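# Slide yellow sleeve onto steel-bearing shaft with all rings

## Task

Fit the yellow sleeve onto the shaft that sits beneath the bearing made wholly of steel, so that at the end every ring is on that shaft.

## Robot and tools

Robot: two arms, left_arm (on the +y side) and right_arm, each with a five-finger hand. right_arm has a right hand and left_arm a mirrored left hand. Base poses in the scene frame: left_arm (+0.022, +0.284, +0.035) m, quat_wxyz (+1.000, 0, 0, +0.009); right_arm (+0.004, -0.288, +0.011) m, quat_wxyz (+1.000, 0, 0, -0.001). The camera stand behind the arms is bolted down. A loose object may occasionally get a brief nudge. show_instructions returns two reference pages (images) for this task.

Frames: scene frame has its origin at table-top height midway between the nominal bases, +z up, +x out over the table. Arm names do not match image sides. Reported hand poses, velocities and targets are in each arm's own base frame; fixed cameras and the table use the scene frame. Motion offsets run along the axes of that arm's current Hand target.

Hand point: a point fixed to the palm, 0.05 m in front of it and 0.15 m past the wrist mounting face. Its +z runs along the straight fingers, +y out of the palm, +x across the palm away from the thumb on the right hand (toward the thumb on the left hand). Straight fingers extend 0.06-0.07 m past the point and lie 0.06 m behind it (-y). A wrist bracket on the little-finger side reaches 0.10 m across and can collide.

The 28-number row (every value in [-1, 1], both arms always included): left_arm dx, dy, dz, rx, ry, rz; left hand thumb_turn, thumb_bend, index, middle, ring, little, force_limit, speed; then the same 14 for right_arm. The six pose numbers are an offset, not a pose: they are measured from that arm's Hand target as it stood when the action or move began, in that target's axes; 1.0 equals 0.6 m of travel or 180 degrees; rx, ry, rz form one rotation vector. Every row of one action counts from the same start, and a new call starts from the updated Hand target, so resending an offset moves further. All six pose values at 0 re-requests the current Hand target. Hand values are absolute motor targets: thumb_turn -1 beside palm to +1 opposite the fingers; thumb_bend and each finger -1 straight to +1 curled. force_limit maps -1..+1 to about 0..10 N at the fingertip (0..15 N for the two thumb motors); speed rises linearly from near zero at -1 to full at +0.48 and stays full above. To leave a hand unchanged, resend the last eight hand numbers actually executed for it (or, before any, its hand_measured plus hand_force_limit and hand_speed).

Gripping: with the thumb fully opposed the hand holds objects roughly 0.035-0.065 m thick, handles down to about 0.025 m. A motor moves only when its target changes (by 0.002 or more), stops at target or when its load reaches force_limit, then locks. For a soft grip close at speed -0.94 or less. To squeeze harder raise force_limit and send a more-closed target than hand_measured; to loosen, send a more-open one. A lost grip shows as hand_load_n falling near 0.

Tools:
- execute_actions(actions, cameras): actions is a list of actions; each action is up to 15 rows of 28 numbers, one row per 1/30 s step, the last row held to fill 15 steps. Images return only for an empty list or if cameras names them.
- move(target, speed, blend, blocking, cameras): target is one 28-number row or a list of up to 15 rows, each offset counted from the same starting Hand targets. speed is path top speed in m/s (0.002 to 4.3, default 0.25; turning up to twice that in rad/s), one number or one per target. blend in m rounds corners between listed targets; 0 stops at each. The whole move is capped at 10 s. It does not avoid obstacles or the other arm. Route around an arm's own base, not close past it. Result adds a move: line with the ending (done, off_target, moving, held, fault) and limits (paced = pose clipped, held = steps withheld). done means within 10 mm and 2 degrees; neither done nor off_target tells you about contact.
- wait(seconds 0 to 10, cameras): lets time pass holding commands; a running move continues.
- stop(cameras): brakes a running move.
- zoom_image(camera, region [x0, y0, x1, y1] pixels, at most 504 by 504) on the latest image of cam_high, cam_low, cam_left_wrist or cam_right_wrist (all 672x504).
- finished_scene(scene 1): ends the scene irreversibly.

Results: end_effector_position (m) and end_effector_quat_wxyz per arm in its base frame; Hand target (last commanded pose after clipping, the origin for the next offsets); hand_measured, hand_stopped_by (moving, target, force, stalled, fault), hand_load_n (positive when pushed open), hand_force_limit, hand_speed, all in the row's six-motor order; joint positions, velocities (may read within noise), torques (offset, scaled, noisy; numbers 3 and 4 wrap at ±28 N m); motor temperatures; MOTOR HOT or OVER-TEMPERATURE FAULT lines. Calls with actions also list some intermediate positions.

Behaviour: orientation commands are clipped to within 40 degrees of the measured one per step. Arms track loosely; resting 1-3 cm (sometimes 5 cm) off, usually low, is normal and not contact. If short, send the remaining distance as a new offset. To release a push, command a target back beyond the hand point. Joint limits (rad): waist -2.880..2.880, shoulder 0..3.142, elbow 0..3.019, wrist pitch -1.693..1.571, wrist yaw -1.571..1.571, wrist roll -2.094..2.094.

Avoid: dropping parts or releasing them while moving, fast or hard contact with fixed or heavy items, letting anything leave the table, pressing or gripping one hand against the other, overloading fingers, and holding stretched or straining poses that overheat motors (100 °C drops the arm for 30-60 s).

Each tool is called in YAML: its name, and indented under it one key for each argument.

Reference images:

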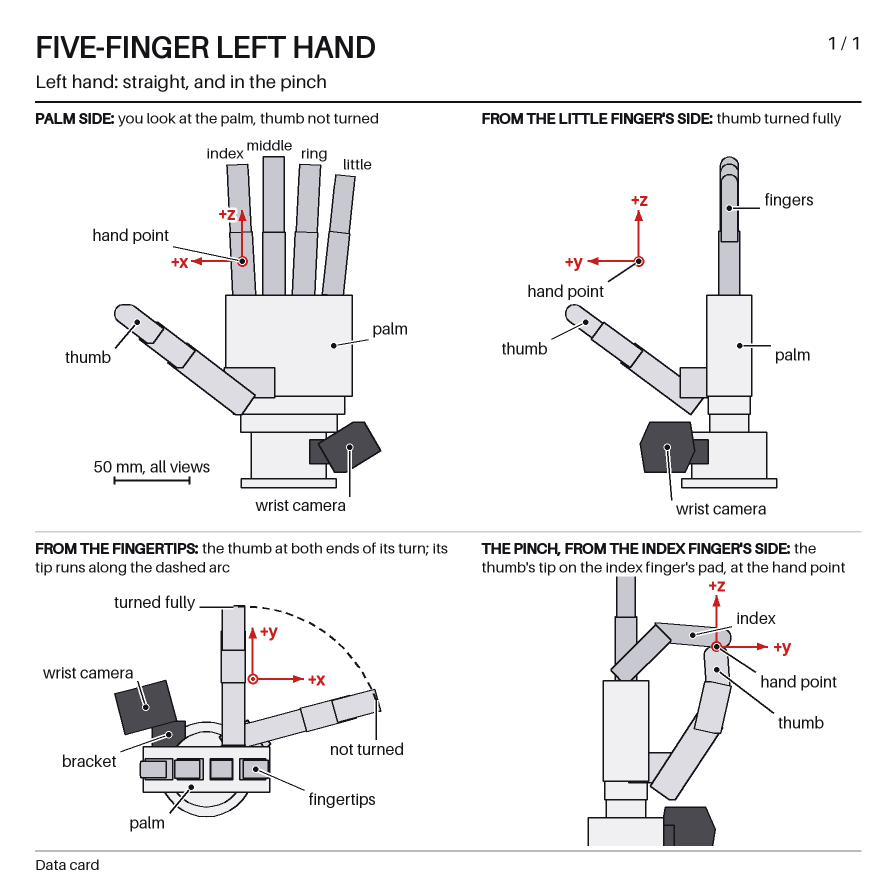

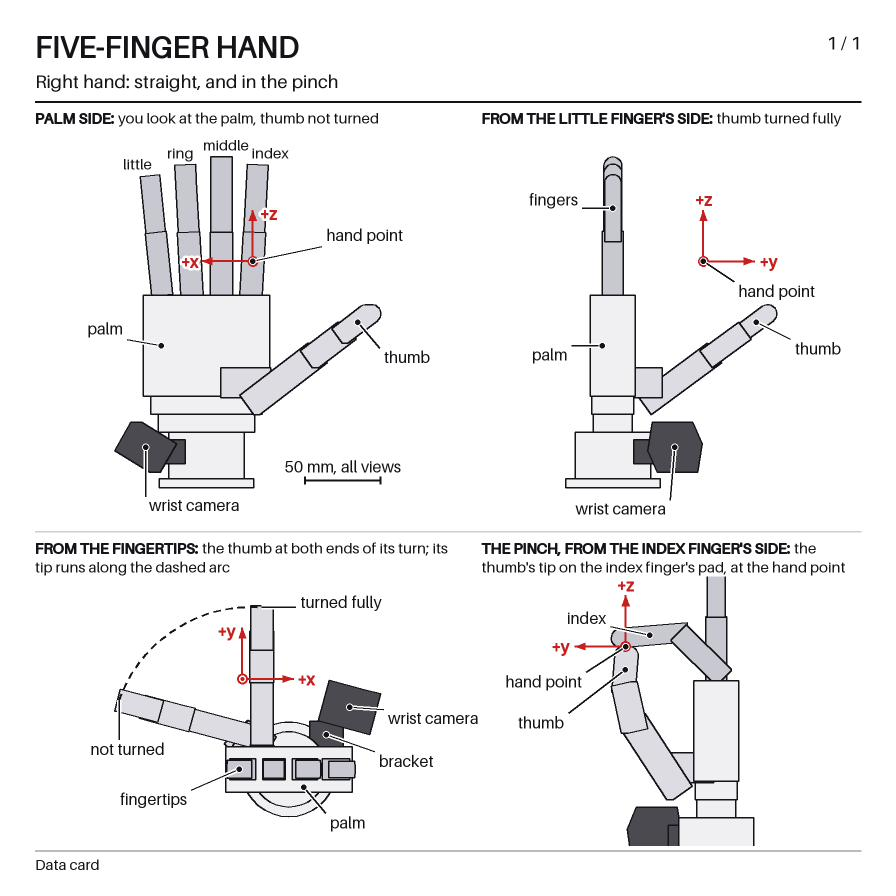

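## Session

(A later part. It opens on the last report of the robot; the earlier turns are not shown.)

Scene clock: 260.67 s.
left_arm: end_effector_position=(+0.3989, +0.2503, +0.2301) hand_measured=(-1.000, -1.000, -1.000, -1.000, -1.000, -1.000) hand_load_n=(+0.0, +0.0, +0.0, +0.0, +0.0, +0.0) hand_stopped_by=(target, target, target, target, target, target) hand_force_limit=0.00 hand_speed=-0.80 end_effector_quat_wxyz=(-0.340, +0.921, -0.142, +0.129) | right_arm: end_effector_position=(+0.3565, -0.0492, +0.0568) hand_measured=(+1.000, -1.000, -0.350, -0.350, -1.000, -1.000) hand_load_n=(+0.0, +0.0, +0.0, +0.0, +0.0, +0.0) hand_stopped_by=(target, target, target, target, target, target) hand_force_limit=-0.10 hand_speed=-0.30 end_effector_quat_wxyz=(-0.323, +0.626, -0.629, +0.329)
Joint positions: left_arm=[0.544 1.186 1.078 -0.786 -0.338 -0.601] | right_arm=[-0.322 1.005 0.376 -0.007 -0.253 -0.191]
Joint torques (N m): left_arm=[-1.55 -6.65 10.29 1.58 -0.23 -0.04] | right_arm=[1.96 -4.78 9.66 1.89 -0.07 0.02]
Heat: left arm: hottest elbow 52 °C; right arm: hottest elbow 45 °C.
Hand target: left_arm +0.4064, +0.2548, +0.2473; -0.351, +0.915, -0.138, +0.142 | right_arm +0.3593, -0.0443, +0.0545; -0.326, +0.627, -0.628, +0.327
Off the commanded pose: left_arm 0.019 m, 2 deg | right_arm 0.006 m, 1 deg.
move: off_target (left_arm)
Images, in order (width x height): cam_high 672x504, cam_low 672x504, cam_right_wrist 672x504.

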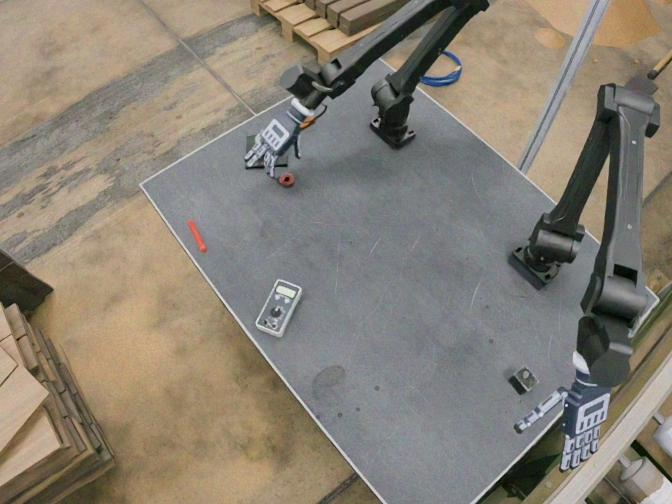

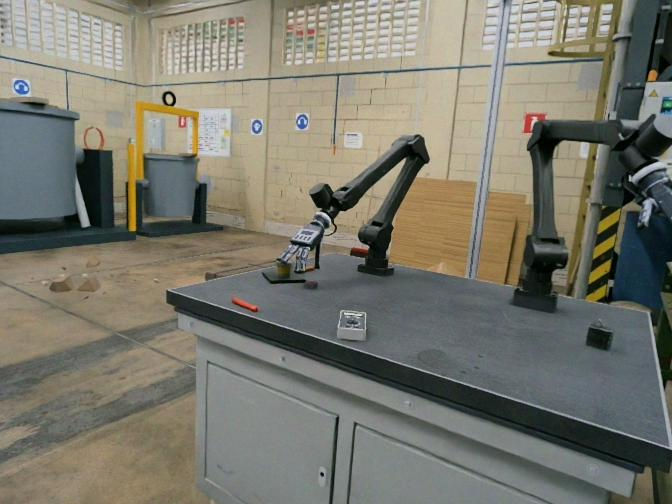

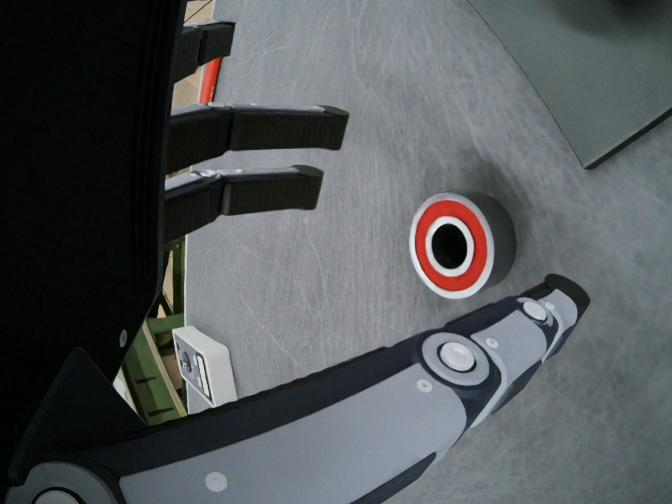

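move:
  target: [0,0,0,0,0,0,-1,-1,-1,-1,-1,-1,0,-0.8,-0.0217,0.0371,0.0342,0,0,0,1,-1,-0.35,-0.35,-1,-1,-0.1,-0.3]
  speed: 0.08
  cameras: ["cam_high","cam_low","cam_right_wrist"]

zoom_image:
  camera: "cam_high"
  region: [245, 115, 325, 195]

zoom_image:
  camera: "cam_low"
  region: [270, 230, 340, 300]

Scene clock: 262.27 s.
left_arm: end_effector_position=(+0.3989, +0.2503, +0.2301) hand_measured=(-1.000, -1.000, -1.000, -1.000, -1.000, -1.000) hand_load_n=(-0.5, -0.5, +0.0, +0.0, +0.0, +0.0) hand_stopped_by=(target, target, target, target, target, target) hand_force_limit=0.00 hand_speed=-0.80 end_effector_quat_wxyz=(-0.340, +0.921, -0.142, +0.129) | right_arm: end_effector_position=(+0.3618, -0.0366, +0.0275) hand_measured=(+1.000, -1.000, -0.350, -0.350, -1.000, -1.000) hand_load_n=(+0.0, +0.0, +0.0, +0.0, +0.0, +0.0) hand_stopped_by=(target, target, target, target, target, target) hand_force_limit=-0.10 hand_speed=-0.30 end_effector_quat_wxyz=(-0.323, +0.626, -0.628, +0.330)
Joint positions: left_arm=[0.544 1.186 1.078 -0.786 -0.338 -0.601] | right_arm=[-0.267 1.108 0.331 0.151 -0.208 -0.158]
Joint torques (N m): left_arm=[-1.67 -6.83 10.3 1.59 -0.22 -0.04] | right_arm=[2.2 -5.01 8.64 1.98 -0.06 0.06]
Heat: left arm: hottest elbow 52 °C; right arm: hottest elbow 45 °C.
Hand target: left_arm +0.4064, +0.2548, +0.2473; -0.351, +0.915, -0.138, +0.142 | right_arm +0.3634, -0.0313, +0.0246; -0.326, +0.627, -0.627, +0.327
Off the commanded pose: left_arm 0.019 m, 2 deg | right_arm 0.006 m, 1 deg.
move: off_target (left_arm)
Images, in order (width x height): cam_high 672x504, cam_low 672x504, cam_right_wrist 672x504.

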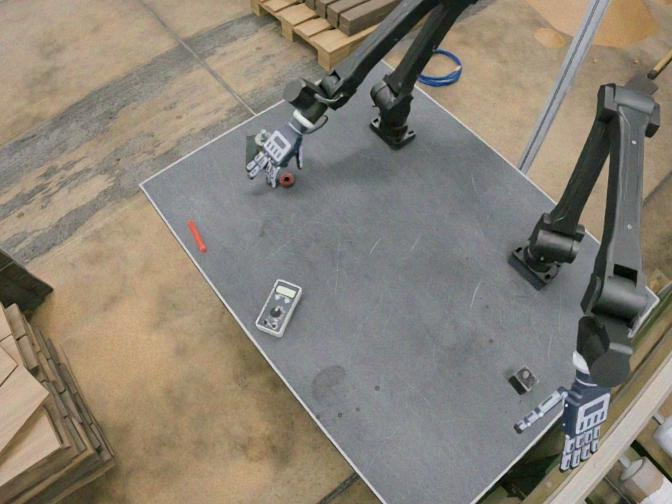

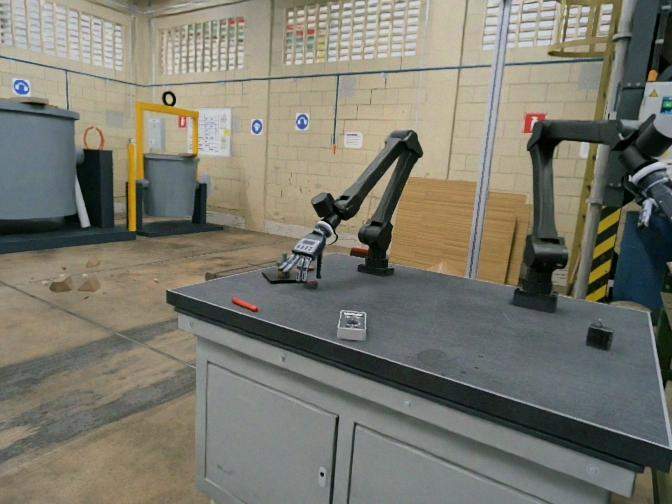

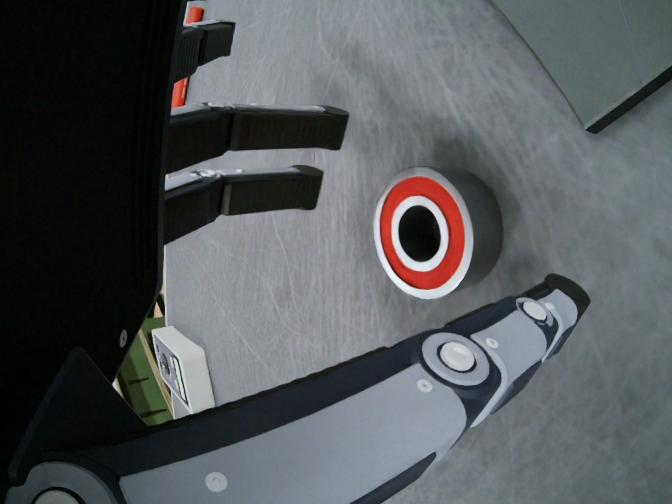

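Scaled by 6.300 from the camera's 672x504 image, which has a finer 960x720 frame.

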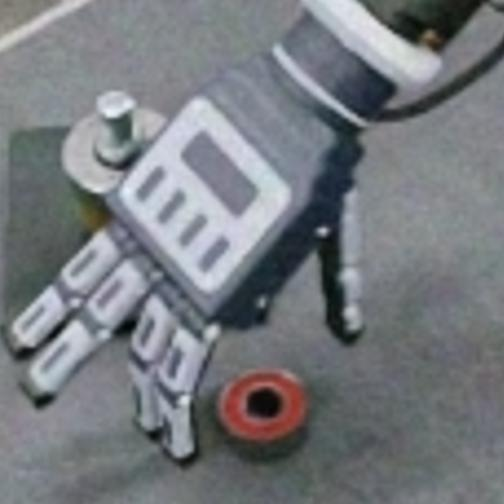

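Scaled by 7.200 from the camera's 672x504 image, which has a finer 960x720 frame.

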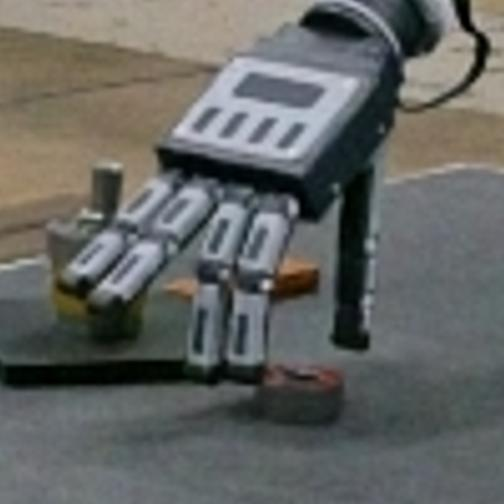

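move:
  target: [0,0,0,0,0,0,-1,-1,-1,-1,-1,-1,0,-0.8,-0.01,0.0206,0.0185,0,0,0,1,-1,-0.35,-0.35,-1,-1,-0.1,-0.3]
  speed: 0.05
  cameras: ["cam_high","cam_low","cam_right_wrist"]

zoom_image:
  camera: "cam_high"
  region: [260, 140, 310, 195]

zoom_image:
  camera: "cam_low"
  region: [280, 250, 330, 300]

Scene clock: 264.40 s.
left_arm: end_effector_position=(+0.3989, +0.2503, +0.2301) hand_measured=(-1.000, -1.000, -1.000, -1.000, -1.000, -1.000) hand_load_n=(+0.0, +0.0, +0.0, +0.0, -0.5, +0.0) hand_stopped_by=(target, target, target, target, target, target) hand_force_limit=0.00 hand_speed=-0.80 end_effector_quat_wxyz=(-0.340, +0.921, -0.142, +0.129) | right_arm: end_effector_position=(+0.3645, -0.0309, +0.0111) hand_measured=(+1.000, -1.000, -0.350, -0.350, -1.000, -1.000) hand_load_n=(+0.0, +0.0, +0.0, +0.0, +0.0, +0.0) hand_stopped_by=(target, target, target, target, target, target) hand_force_limit=-0.10 hand_speed=-0.30 end_effector_quat_wxyz=(-0.323, +0.626, -0.628, +0.330)
Joint positions: left_arm=[0.544 1.186 1.078 -0.786 -0.338 -0.601] | right_arm=[-0.242 1.177 0.311 0.243 -0.187 -0.142]
Joint torques (N m): left_arm=[-1.79 -6.89 10.35 1.62 -0.23 -0.04] | right_arm=[2.26 -5.89 7.88 1.99 -0.04 0.02]
Heat: left arm: hottest elbow 52 °C; right arm: hottest elbow 45 °C.
Hand target: left_arm +0.4064, +0.2548, +0.2473; -0.351, +0.915, -0.138, +0.142 | right_arm +0.3653, -0.0253, +0.0080; -0.326, +0.627, -0.628, +0.327
Off the commanded pose: left_arm 0.019 m, 2 deg | right_arm 0.006 m, 1 deg.
move: off_target (left_arm)
Images, in order (width x height): cam_high 672x504, cam_low 672x504, cam_right_wrist 672x504.

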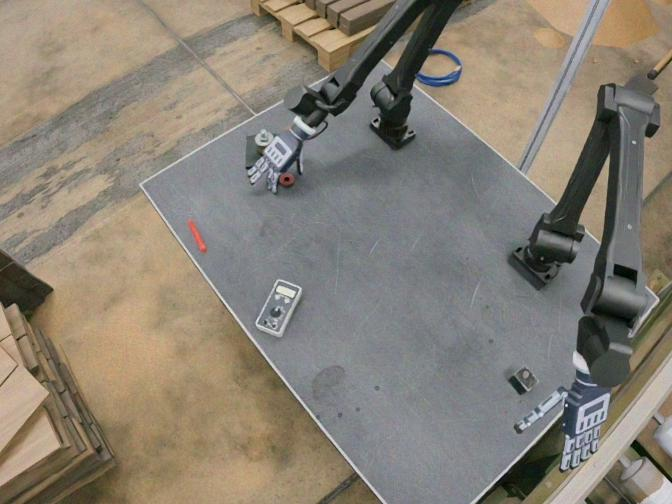

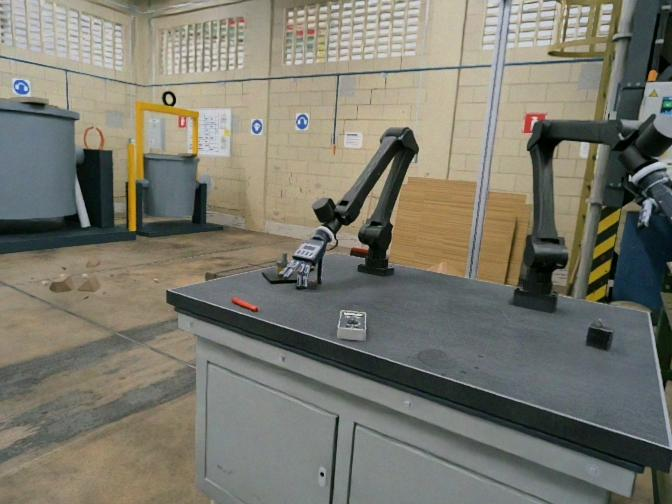

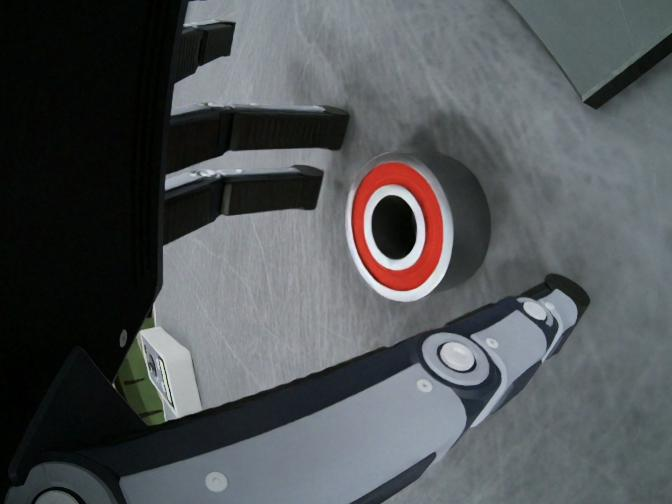

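Scaled by 9.164 from the camera's 672x504 image, which has a finer 960x720 frame.

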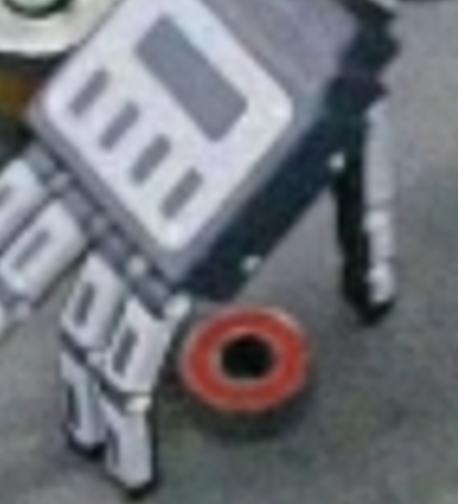

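Scaled by 10.080 from the camera's 672x504 image, which has a finer 960x720 frame.

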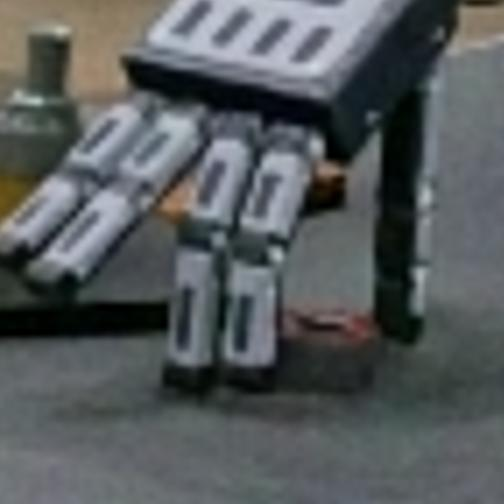

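move:
  target: [0,0,0,0,0,0,-1,-1,-1,-1,-1,-1,0,-0.8,0,0,0,0,0,0,1,-0.4,0.2,0.2,-1,-1,-0.1,-0.75]
  speed: 0.05
  cameras: ["cam_high","cam_low","cam_right_wrist"]

Scene clock: 265.97 s.
left_arm: end_effector_position=(+0.3989, +0.2503, +0.2301) hand_measured=(-1.000, -1.000, -1.000, -1.000, -1.000, -1.000) hand_load_n=(+0.0, +0.0, +0.0, +0.0, +0.0, +0.0) hand_stopped_by=(target, target, target, target, target, target) hand_force_limit=0.00 hand_speed=-0.80 end_effector_quat_wxyz=(-0.340, +0.921, -0.142, +0.129) | right_arm: end_effector_position=(+0.3647, -0.0308, +0.0112) hand_measured=(+1.000, -0.770, +0.128, +0.086, -1.000, -1.000) hand_load_n=(-0.5, +13.0, +10.0, +2.0, +0.0, +0.0) hand_stopped_by=(target, force, force, force, target, target) hand_force_limit=-0.10 hand_speed=-0.75 end_effector_quat_wxyz=(-0.323, +0.626, -0.628, +0.330)
Joint positions: left_arm=[0.544 1.186 1.078 -0.786 -0.338 -0.601] | right_arm=[-0.241 1.178 0.311 0.244 -0.187 -0.142]
Joint torques (N m): left_arm=[-1.61 -6.89 10.28 1.57 -0.21 -0.05] | right_arm=[2.14 -5.6 8.02 1.88 -0.05 0.03]
Heat: left arm: hottest elbow 52 °C; right arm: hottest elbow 45 °C.
Hand target: left_arm +0.4064, +0.2548, +0.2473; -0.351, +0.915, -0.138, +0.142 | right_arm +0.3653, -0.0253, +0.0080; -0.326, +0.627, -0.628, +0.327
Off the commanded pose: left_arm 0.019 m, 2 deg | right_arm 0.006 m, 1 deg.
move: off_target (left_arm)
Images, in order (width x height): cam_high 672x504, cam_low 672x504, cam_right_wrist 672x504.

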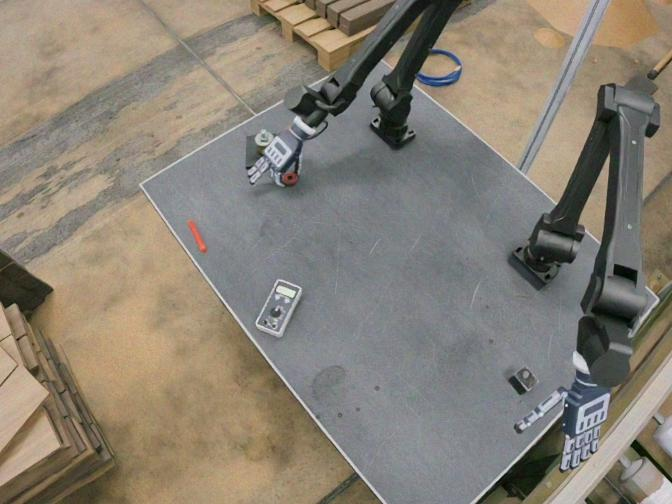

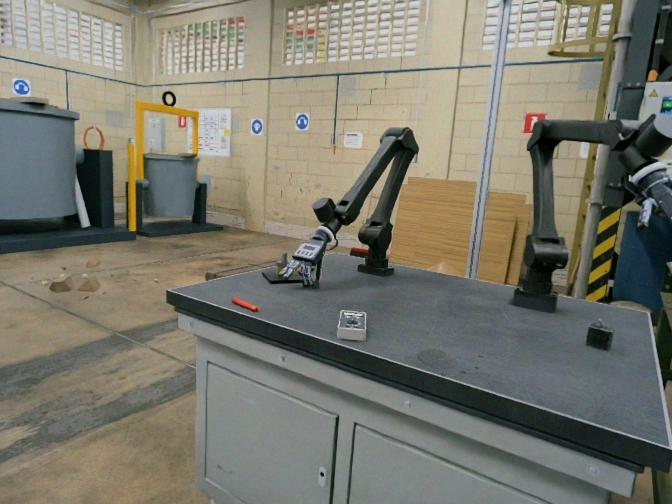

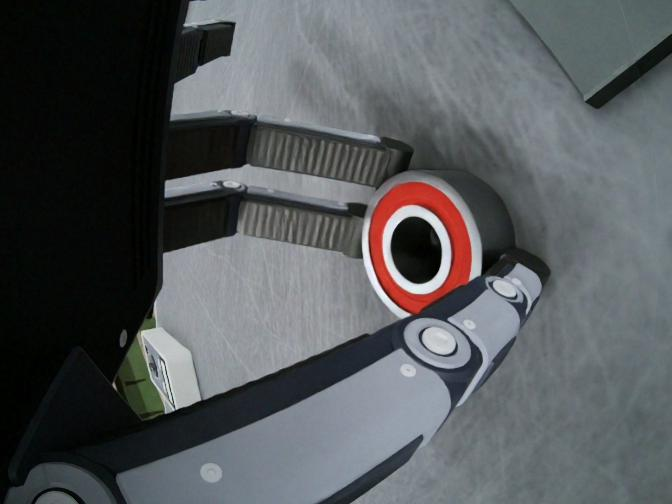

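move:
  target: [0,0,0,0,0,0,-1,-1,-1,-1,-1,-1,0,-0.8,0,0,0,0,0,0,1,-0.4,0.2,0.25,-1,-1,-0.1,-0.85]
  speed: 0.05
  cameras: ["cam_right_wrist"]

Scene clock: 267.10 s.
left_arm: end_effector_position=(+0.3989, +0.2503, +0.2301) hand_measured=(-1.000, -1.000, -1.000, -1.000, -1.000, -1.000) hand_load_n=(-0.5, +0.0, +0.5, +0.0, +0.0, +0.0) hand_stopped_by=(target, target, target, target, target, target) hand_force_limit=0.00 hand_speed=-0.80 end_effector_quat_wxyz=(-0.340, +0.921, -0.142, +0.129) | right_arm: end_effector_position=(+0.3647, -0.0308, +0.0112) hand_measured=(+1.000, -0.770, +0.128, +0.096, -1.000, -1.000) hand_load_n=(+1.0, +14.5, +7.5, +6.0, +0.0, +0.0) hand_stopped_by=(target, force, force, force, target, target) hand_force_limit=-0.10 hand_speed=-0.85 end_effector_quat_wxyz=(-0.323, +0.626, -0.628, +0.330)
Joint positions: left_arm=[0.544 1.186 1.078 -0.786 -0.338 -0.601] | right_arm=[-0.241 1.178 0.311 0.244 -0.187 -0.142]
Joint torques (N m): left_arm=[-1.67 -6.77 10.26 1.58 -0.21 -0.05] | right_arm=[2.2 -5.77 7.95 1.92 -0.02 0.04]
Heat: left arm: hottest elbow 52 °C; right arm: hottest elbow 45 °C.
Hand target: left_arm +0.4064, +0.2548, +0.2473; -0.351, +0.915, -0.138, +0.142 | right_arm +0.3653, -0.0253, +0.0080; -0.326, +0.627, -0.628, +0.327
Off the commanded pose: left_arm 0.019 m, 2 deg | right_arm 0.006 m, 1 deg.
move: off_target (left_arm)
Images, in order (width x height): cam_right_wrist 672x504.

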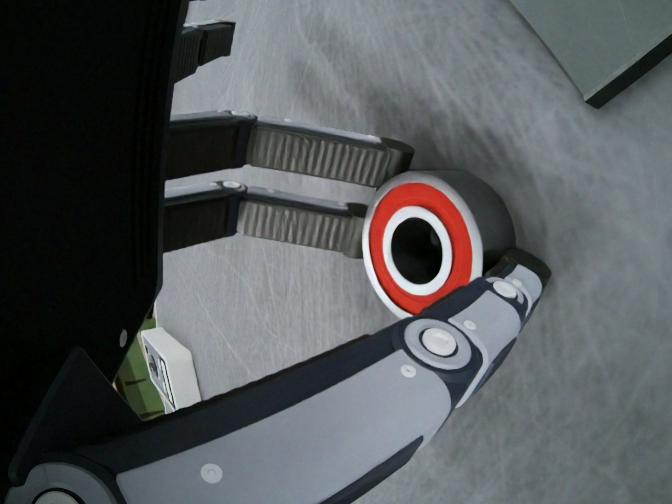

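move:
  target:
    - [0,0,0,0,0,0,-1,-1,-1,-1,-1,-1,0,-0.8,0,-0.1761,-0.1031,0,0,0,1,-0.4,0.2,0.25,-1,-1,-0.1,-0.85]
    - [0,0,0,0,0,0,-1,-1,-1,-1,-1,-1,0,-0.8,0.2445,-0.1808,-0.1253,0,0,0,1,-0.4,0.2,0.25,-1,-1,-0.1,-0.85]
  speed: [0.08, 0.12]
  cameras: ["cam_high","cam_low","cam_right_wrist"]

zoom_image:
  camera: "cam_high"
  region: [240, 100, 290, 150]

zoom_image:
  camera: "cam_low"
  region: [260, 230, 310, 280]

Scene clock: 271.97 s.
left_arm: end_effector_position=(+0.3989, +0.2503, +0.2301) hand_measured=(-1.000, -1.000, -1.000, -1.000, -1.000, -1.000) hand_load_n=(+0.0, +0.0, +0.0, +0.0, +0.0, +0.0) hand_stopped_by=(target, target, target, target, target, target) hand_force_limit=0.00 hand_speed=-0.80 end_effector_quat_wxyz=(-0.340, +0.921, -0.142, +0.129) | right_arm: end_effector_position=(+0.3491, -0.1526, +0.1148) hand_measured=(+1.000, -0.770, +0.128, +0.096, -1.000, -1.000) hand_load_n=(+1.0, +15.0, +7.5, +6.0, +0.0, +0.0) hand_stopped_by=(target, force, force, force, target, target) hand_force_limit=-0.10 hand_speed=-0.85 end_effector_quat_wxyz=(-0.326, +0.628, -0.638, +0.303)
Joint positions: left_arm=[0.544 1.186 1.078 -0.786 -0.338 -0.601] | right_arm=[-0.686 1.075 0.629 -0.34 -0.549 -0.438]
Joint torques (N m): left_arm=[-1.67 -6.95 10.3 1.58 -0.21 -0.06] | right_arm=[-0.15 -7.24 16.42 0.88 -0.47 -0.19]
Heat: left arm: hottest elbow 52 °C; right arm: hottest elbow 46 °C.
Hand target: left_arm +0.4064, +0.2548, +0.2473; -0.351, +0.915, -0.138, +0.142 | right_arm +0.3659, -0.1719, +0.1401; -0.326, +0.627, -0.627, +0.327
Off the commanded pose: left_arm 0.019 m, 2 deg | right_arm 0.036 m, 3 deg.
move: off_target (left_arm, right_arm)
Images, in order (width x height): cam_high 672x504, cam_low 672x504, cam_right_wrist 672x504.

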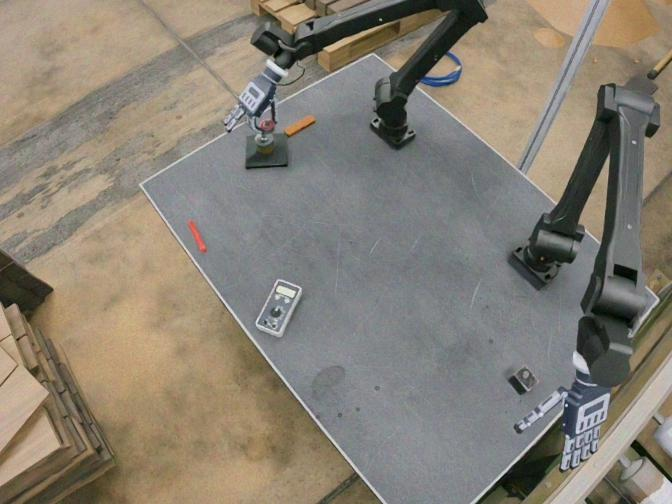

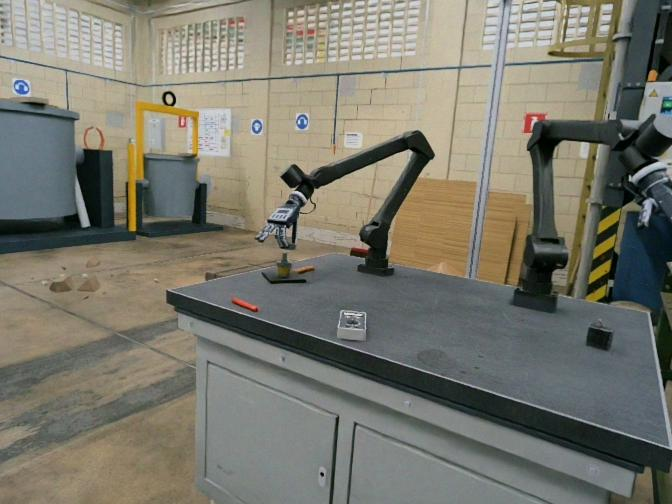

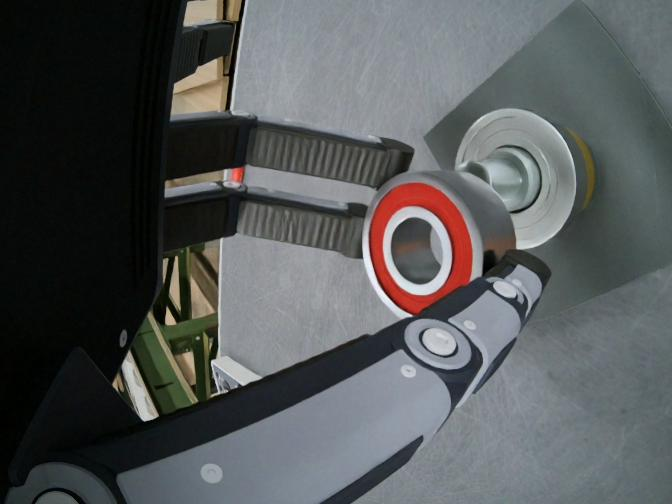

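Scaled by 10.080 from the camera's 672x504 image, which has a finer 960x720 frame.

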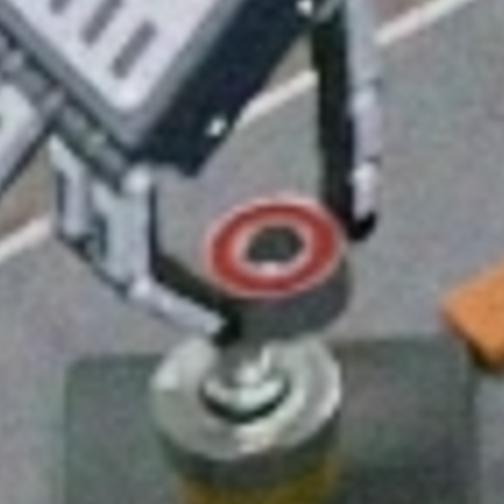

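Scaled by 10.080 from the camera's 672x504 image, which has a finer 960x720 frame.

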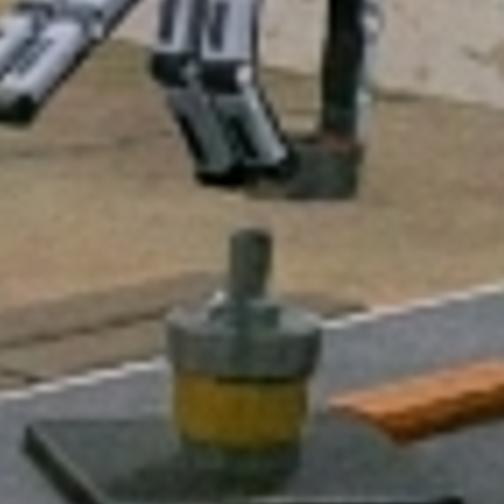

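move:
  target: [0,0,0,0,0,0,-1,-1,-1,-1,-1,-1,0,-0.8,-0.004,0.0434,0.0223,0,0,0,1,-0.4,0.2,0.25,-1,-1,-0.1,-0.85]
  speed: 0.06
  cameras: ["cam_high","cam_low","cam_right_wrist"]

zoom_image:
  camera: "cam_high"
  region: [240, 100, 290, 150]

zoom_image:
  camera: "cam_low"
  region: [260, 230, 310, 280]

zoom_image:
  camera: "cam_right_wrist"
  region: [340, 90, 620, 340]

Scene clock: 273.93 s.
left_arm: end_effector_position=(+0.3989, +0.2503, +0.2301) hand_measured=(-1.000, -1.000, -1.000, -1.000, -1.000, -1.000) hand_load_n=(-0.5, +0.0, +0.0, +0.0, +0.0, +0.0) hand_stopped_by=(target, target, target, target, target, target) hand_force_limit=0.00 hand_speed=-0.80 end_effector_quat_wxyz=(-0.340, +0.921, -0.142, +0.129) | right_arm: end_effector_position=(+0.3598, -0.1622, +0.1110) hand_measured=(+1.000, -0.770, +0.128, +0.096, -1.000, -1.000) hand_load_n=(+1.0, +15.0, +7.5, +6.0, +0.0, +0.0) hand_stopped_by=(target, force, force, force, target, target) hand_force_limit=-0.10 hand_speed=-0.85 end_effector_quat_wxyz=(-0.327, +0.628, -0.630, +0.319)
Joint positions: left_arm=[0.544 1.186 1.078 -0.786 -0.338 -0.601] | right_arm=[-0.688 1.11 0.629 -0.271 -0.551 -0.441]
Joint torques (N m): left_arm=[-1.61 -6.89 10.33 1.61 -0.22 -0.04] | right_arm=[-0.26 -7.41 10.69 1.96 -0.43 -0.14]
Heat: left arm: hottest elbow 52 °C; right arm: hottest elbow 46 °C.
Hand target: left_arm +0.4064, +0.2548, +0.2473; -0.351, +0.915, -0.138, +0.142 | right_arm +0.3619, -0.1696, +0.1111; -0.326, +0.627, -0.627, +0.327
Off the commanded pose: left_arm 0.019 m, 2 deg | right_arm 0.008 m, 1 deg.
move: off_target (left_arm)
Images, in order (width x height): cam_high 672x504, cam_low 672x504, cam_right_wrist 672x504.

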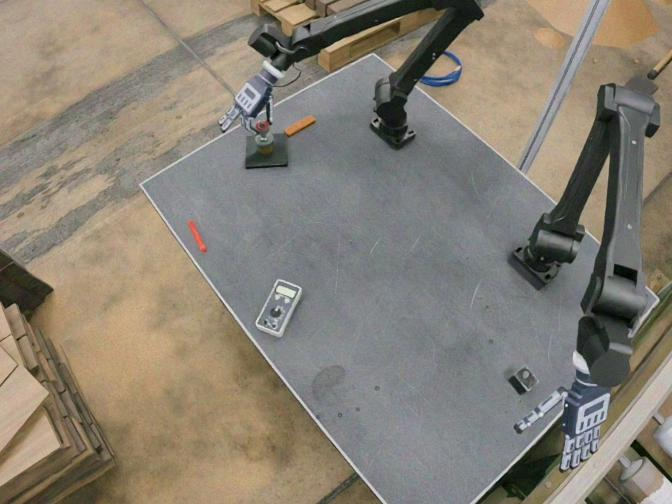

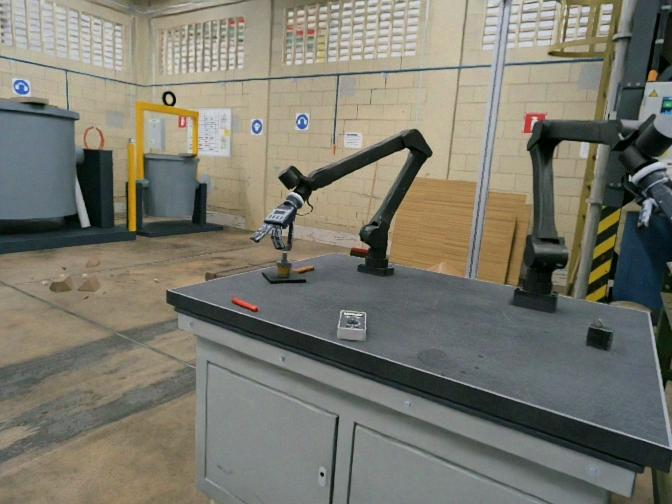

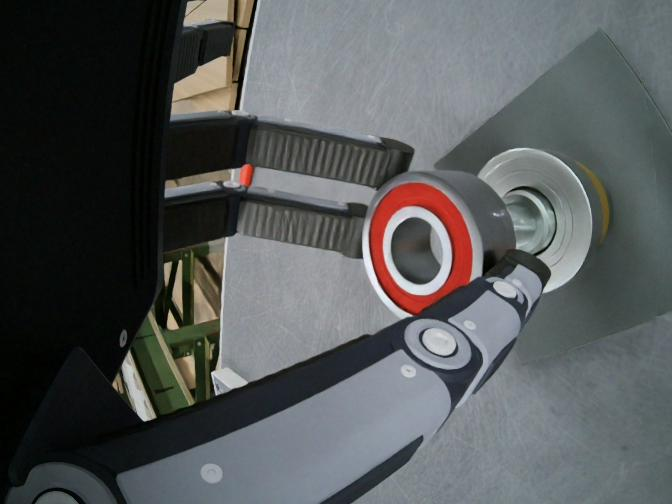

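Scaled by 10.080 from the camera's 672x504 image, which has a finer 960x720 frame.

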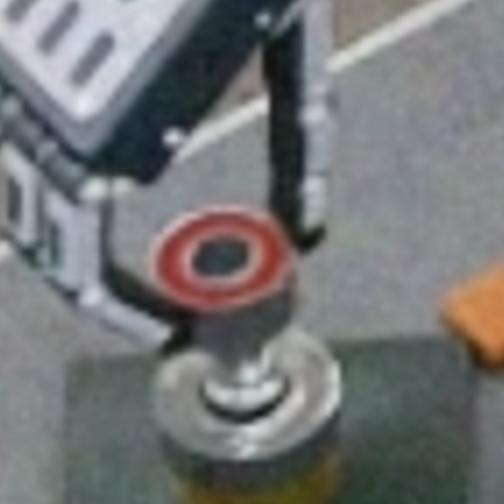

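Scaled by 10.080 from the camera's 672x504 image, which has a finer 960x720 frame.

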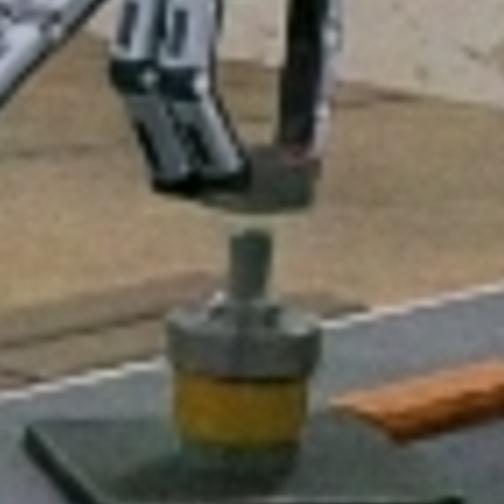

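Scaled by 1.800 from the camera's 672x504 image, which has a finer 960x720 frame.

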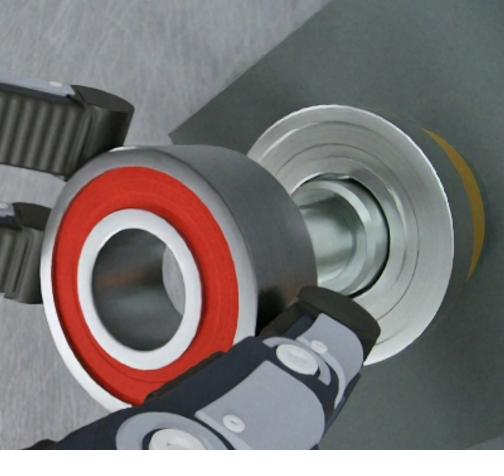

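move:
  target: [0,0,0,0,0,0,-1,-1,-1,-1,-1,-1,0,-0.8,0.00583,0.00875,0.00205,0,0,0,1,-0.4,0.2,0.25,-1,-1,-0.1,-0.85]
  speed: 0.04
  cameras: ["cam_high","cam_low","cam_right_wrist"]

zoom_image:
  camera: "cam_high"
  region: [250, 112, 278, 140]

zoom_image:
  camera: "cam_low"
  region: [270, 242, 298, 270]

zoom_image:
  camera: "cam_right_wrist"
  region: [340, 90, 620, 340]

Scene clock: 275.63 s.
left_arm: end_effector_position=(+0.3989, +0.2503, +0.2301) hand_measured=(-1.000, -1.000, -1.000, -1.000, -1.000, -1.000) hand_load_n=(+0.0, -0.5, +0.0, +0.0, +0.0, +0.0) hand_stopped_by=(target, target, target, target, target, target) hand_force_limit=0.00 hand_speed=-0.80 end_effector_quat_wxyz=(-0.340, +0.921, -0.142, +0.129) | right_arm: end_effector_position=(+0.3602, -0.1663, +0.1090) hand_measured=(+1.000, -0.770, +0.128, +0.096, -1.000, -1.000) hand_load_n=(+1.5, +15.0, +7.0, +6.0, +0.0, +0.0) hand_stopped_by=(target, force, force, force, target, target) hand_force_limit=-0.10 hand_speed=-0.85 end_effector_quat_wxyz=(-0.328, +0.628, -0.628, +0.321)
Joint positions: left_arm=[0.544 1.186 1.078 -0.786 -0.338 -0.601] | right_arm=[-0.698 1.121 0.629 -0.259 -0.56 -0.449]
Joint torques (N m): left_arm=[-1.55 -6.77 10.29 1.61 -0.22 -0.05] | right_arm=[-0.26 -7.71 10.11 1.92 -0.43 -0.2]
Heat: left arm: hottest elbow 52 °C; right arm: hottest elbow 46 °C.
Hand target: left_arm +0.4064, +0.2548, +0.2473; -0.351, +0.915, -0.138, +0.142 | right_arm +0.3598, -0.1731, +0.1061; -0.326, +0.627, -0.627, +0.327
Off the commanded pose: left_arm 0.019 m, 2 deg | right_arm 0.007 m, 1 deg.
move: off_target (left_arm)
Images, in order (width x height): cam_high 672x504, cam_low 672x504, cam_right_wrist 672x504.

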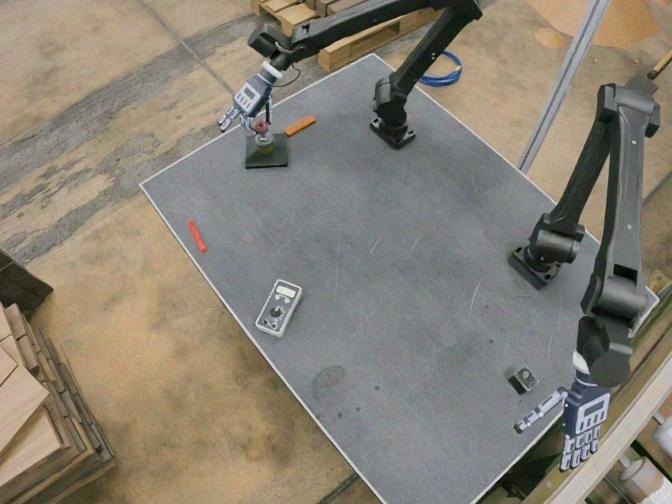

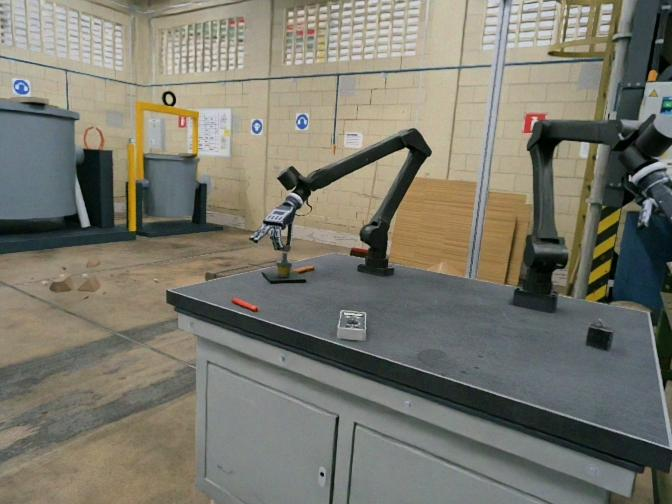

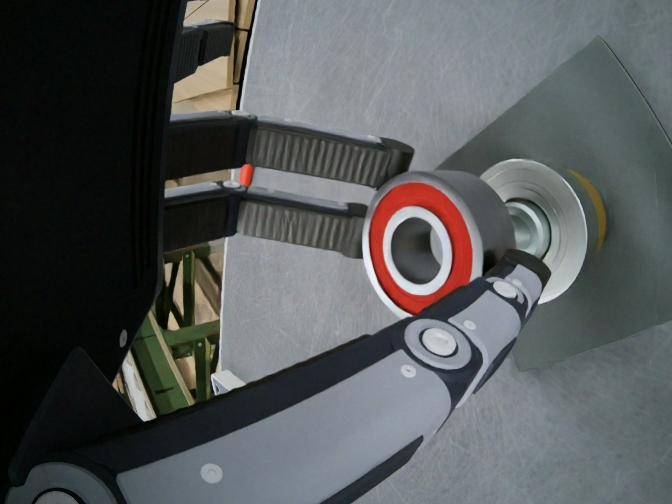

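Scaled by 18.000 from the camera's 672x504 image, which has a finer 960x720 frame.

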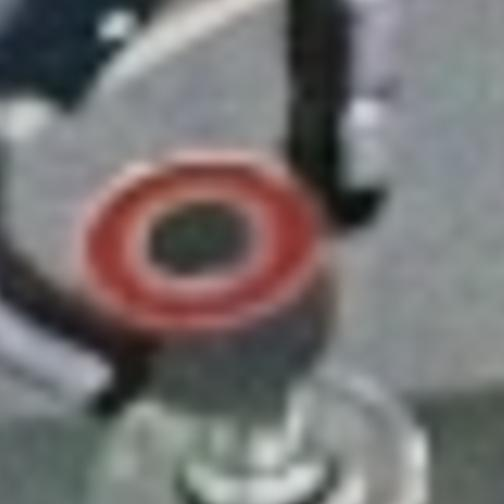

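Scaled by 18.000 from the camera's 672x504 image, which has a finer 960x720 frame.

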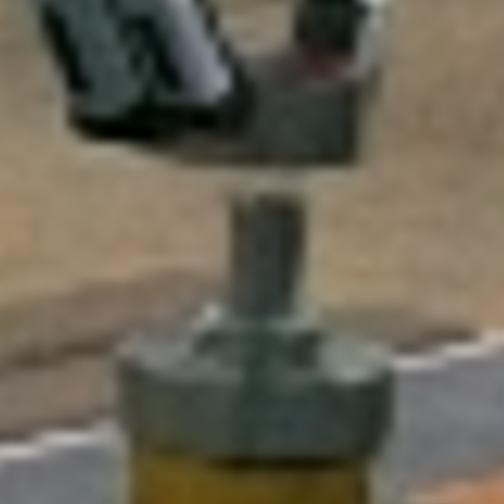

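Scaled by 1.800 from the camera's 672x504 image, which has a finer 960x720 frame.

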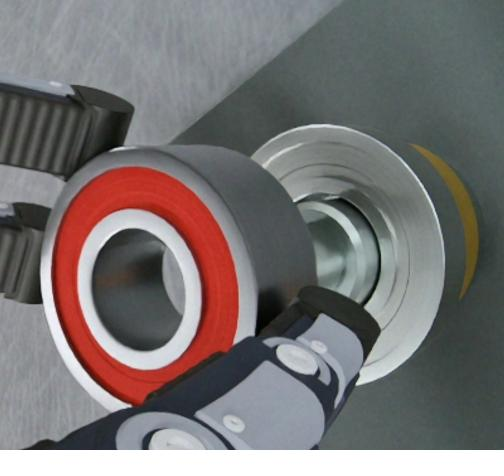

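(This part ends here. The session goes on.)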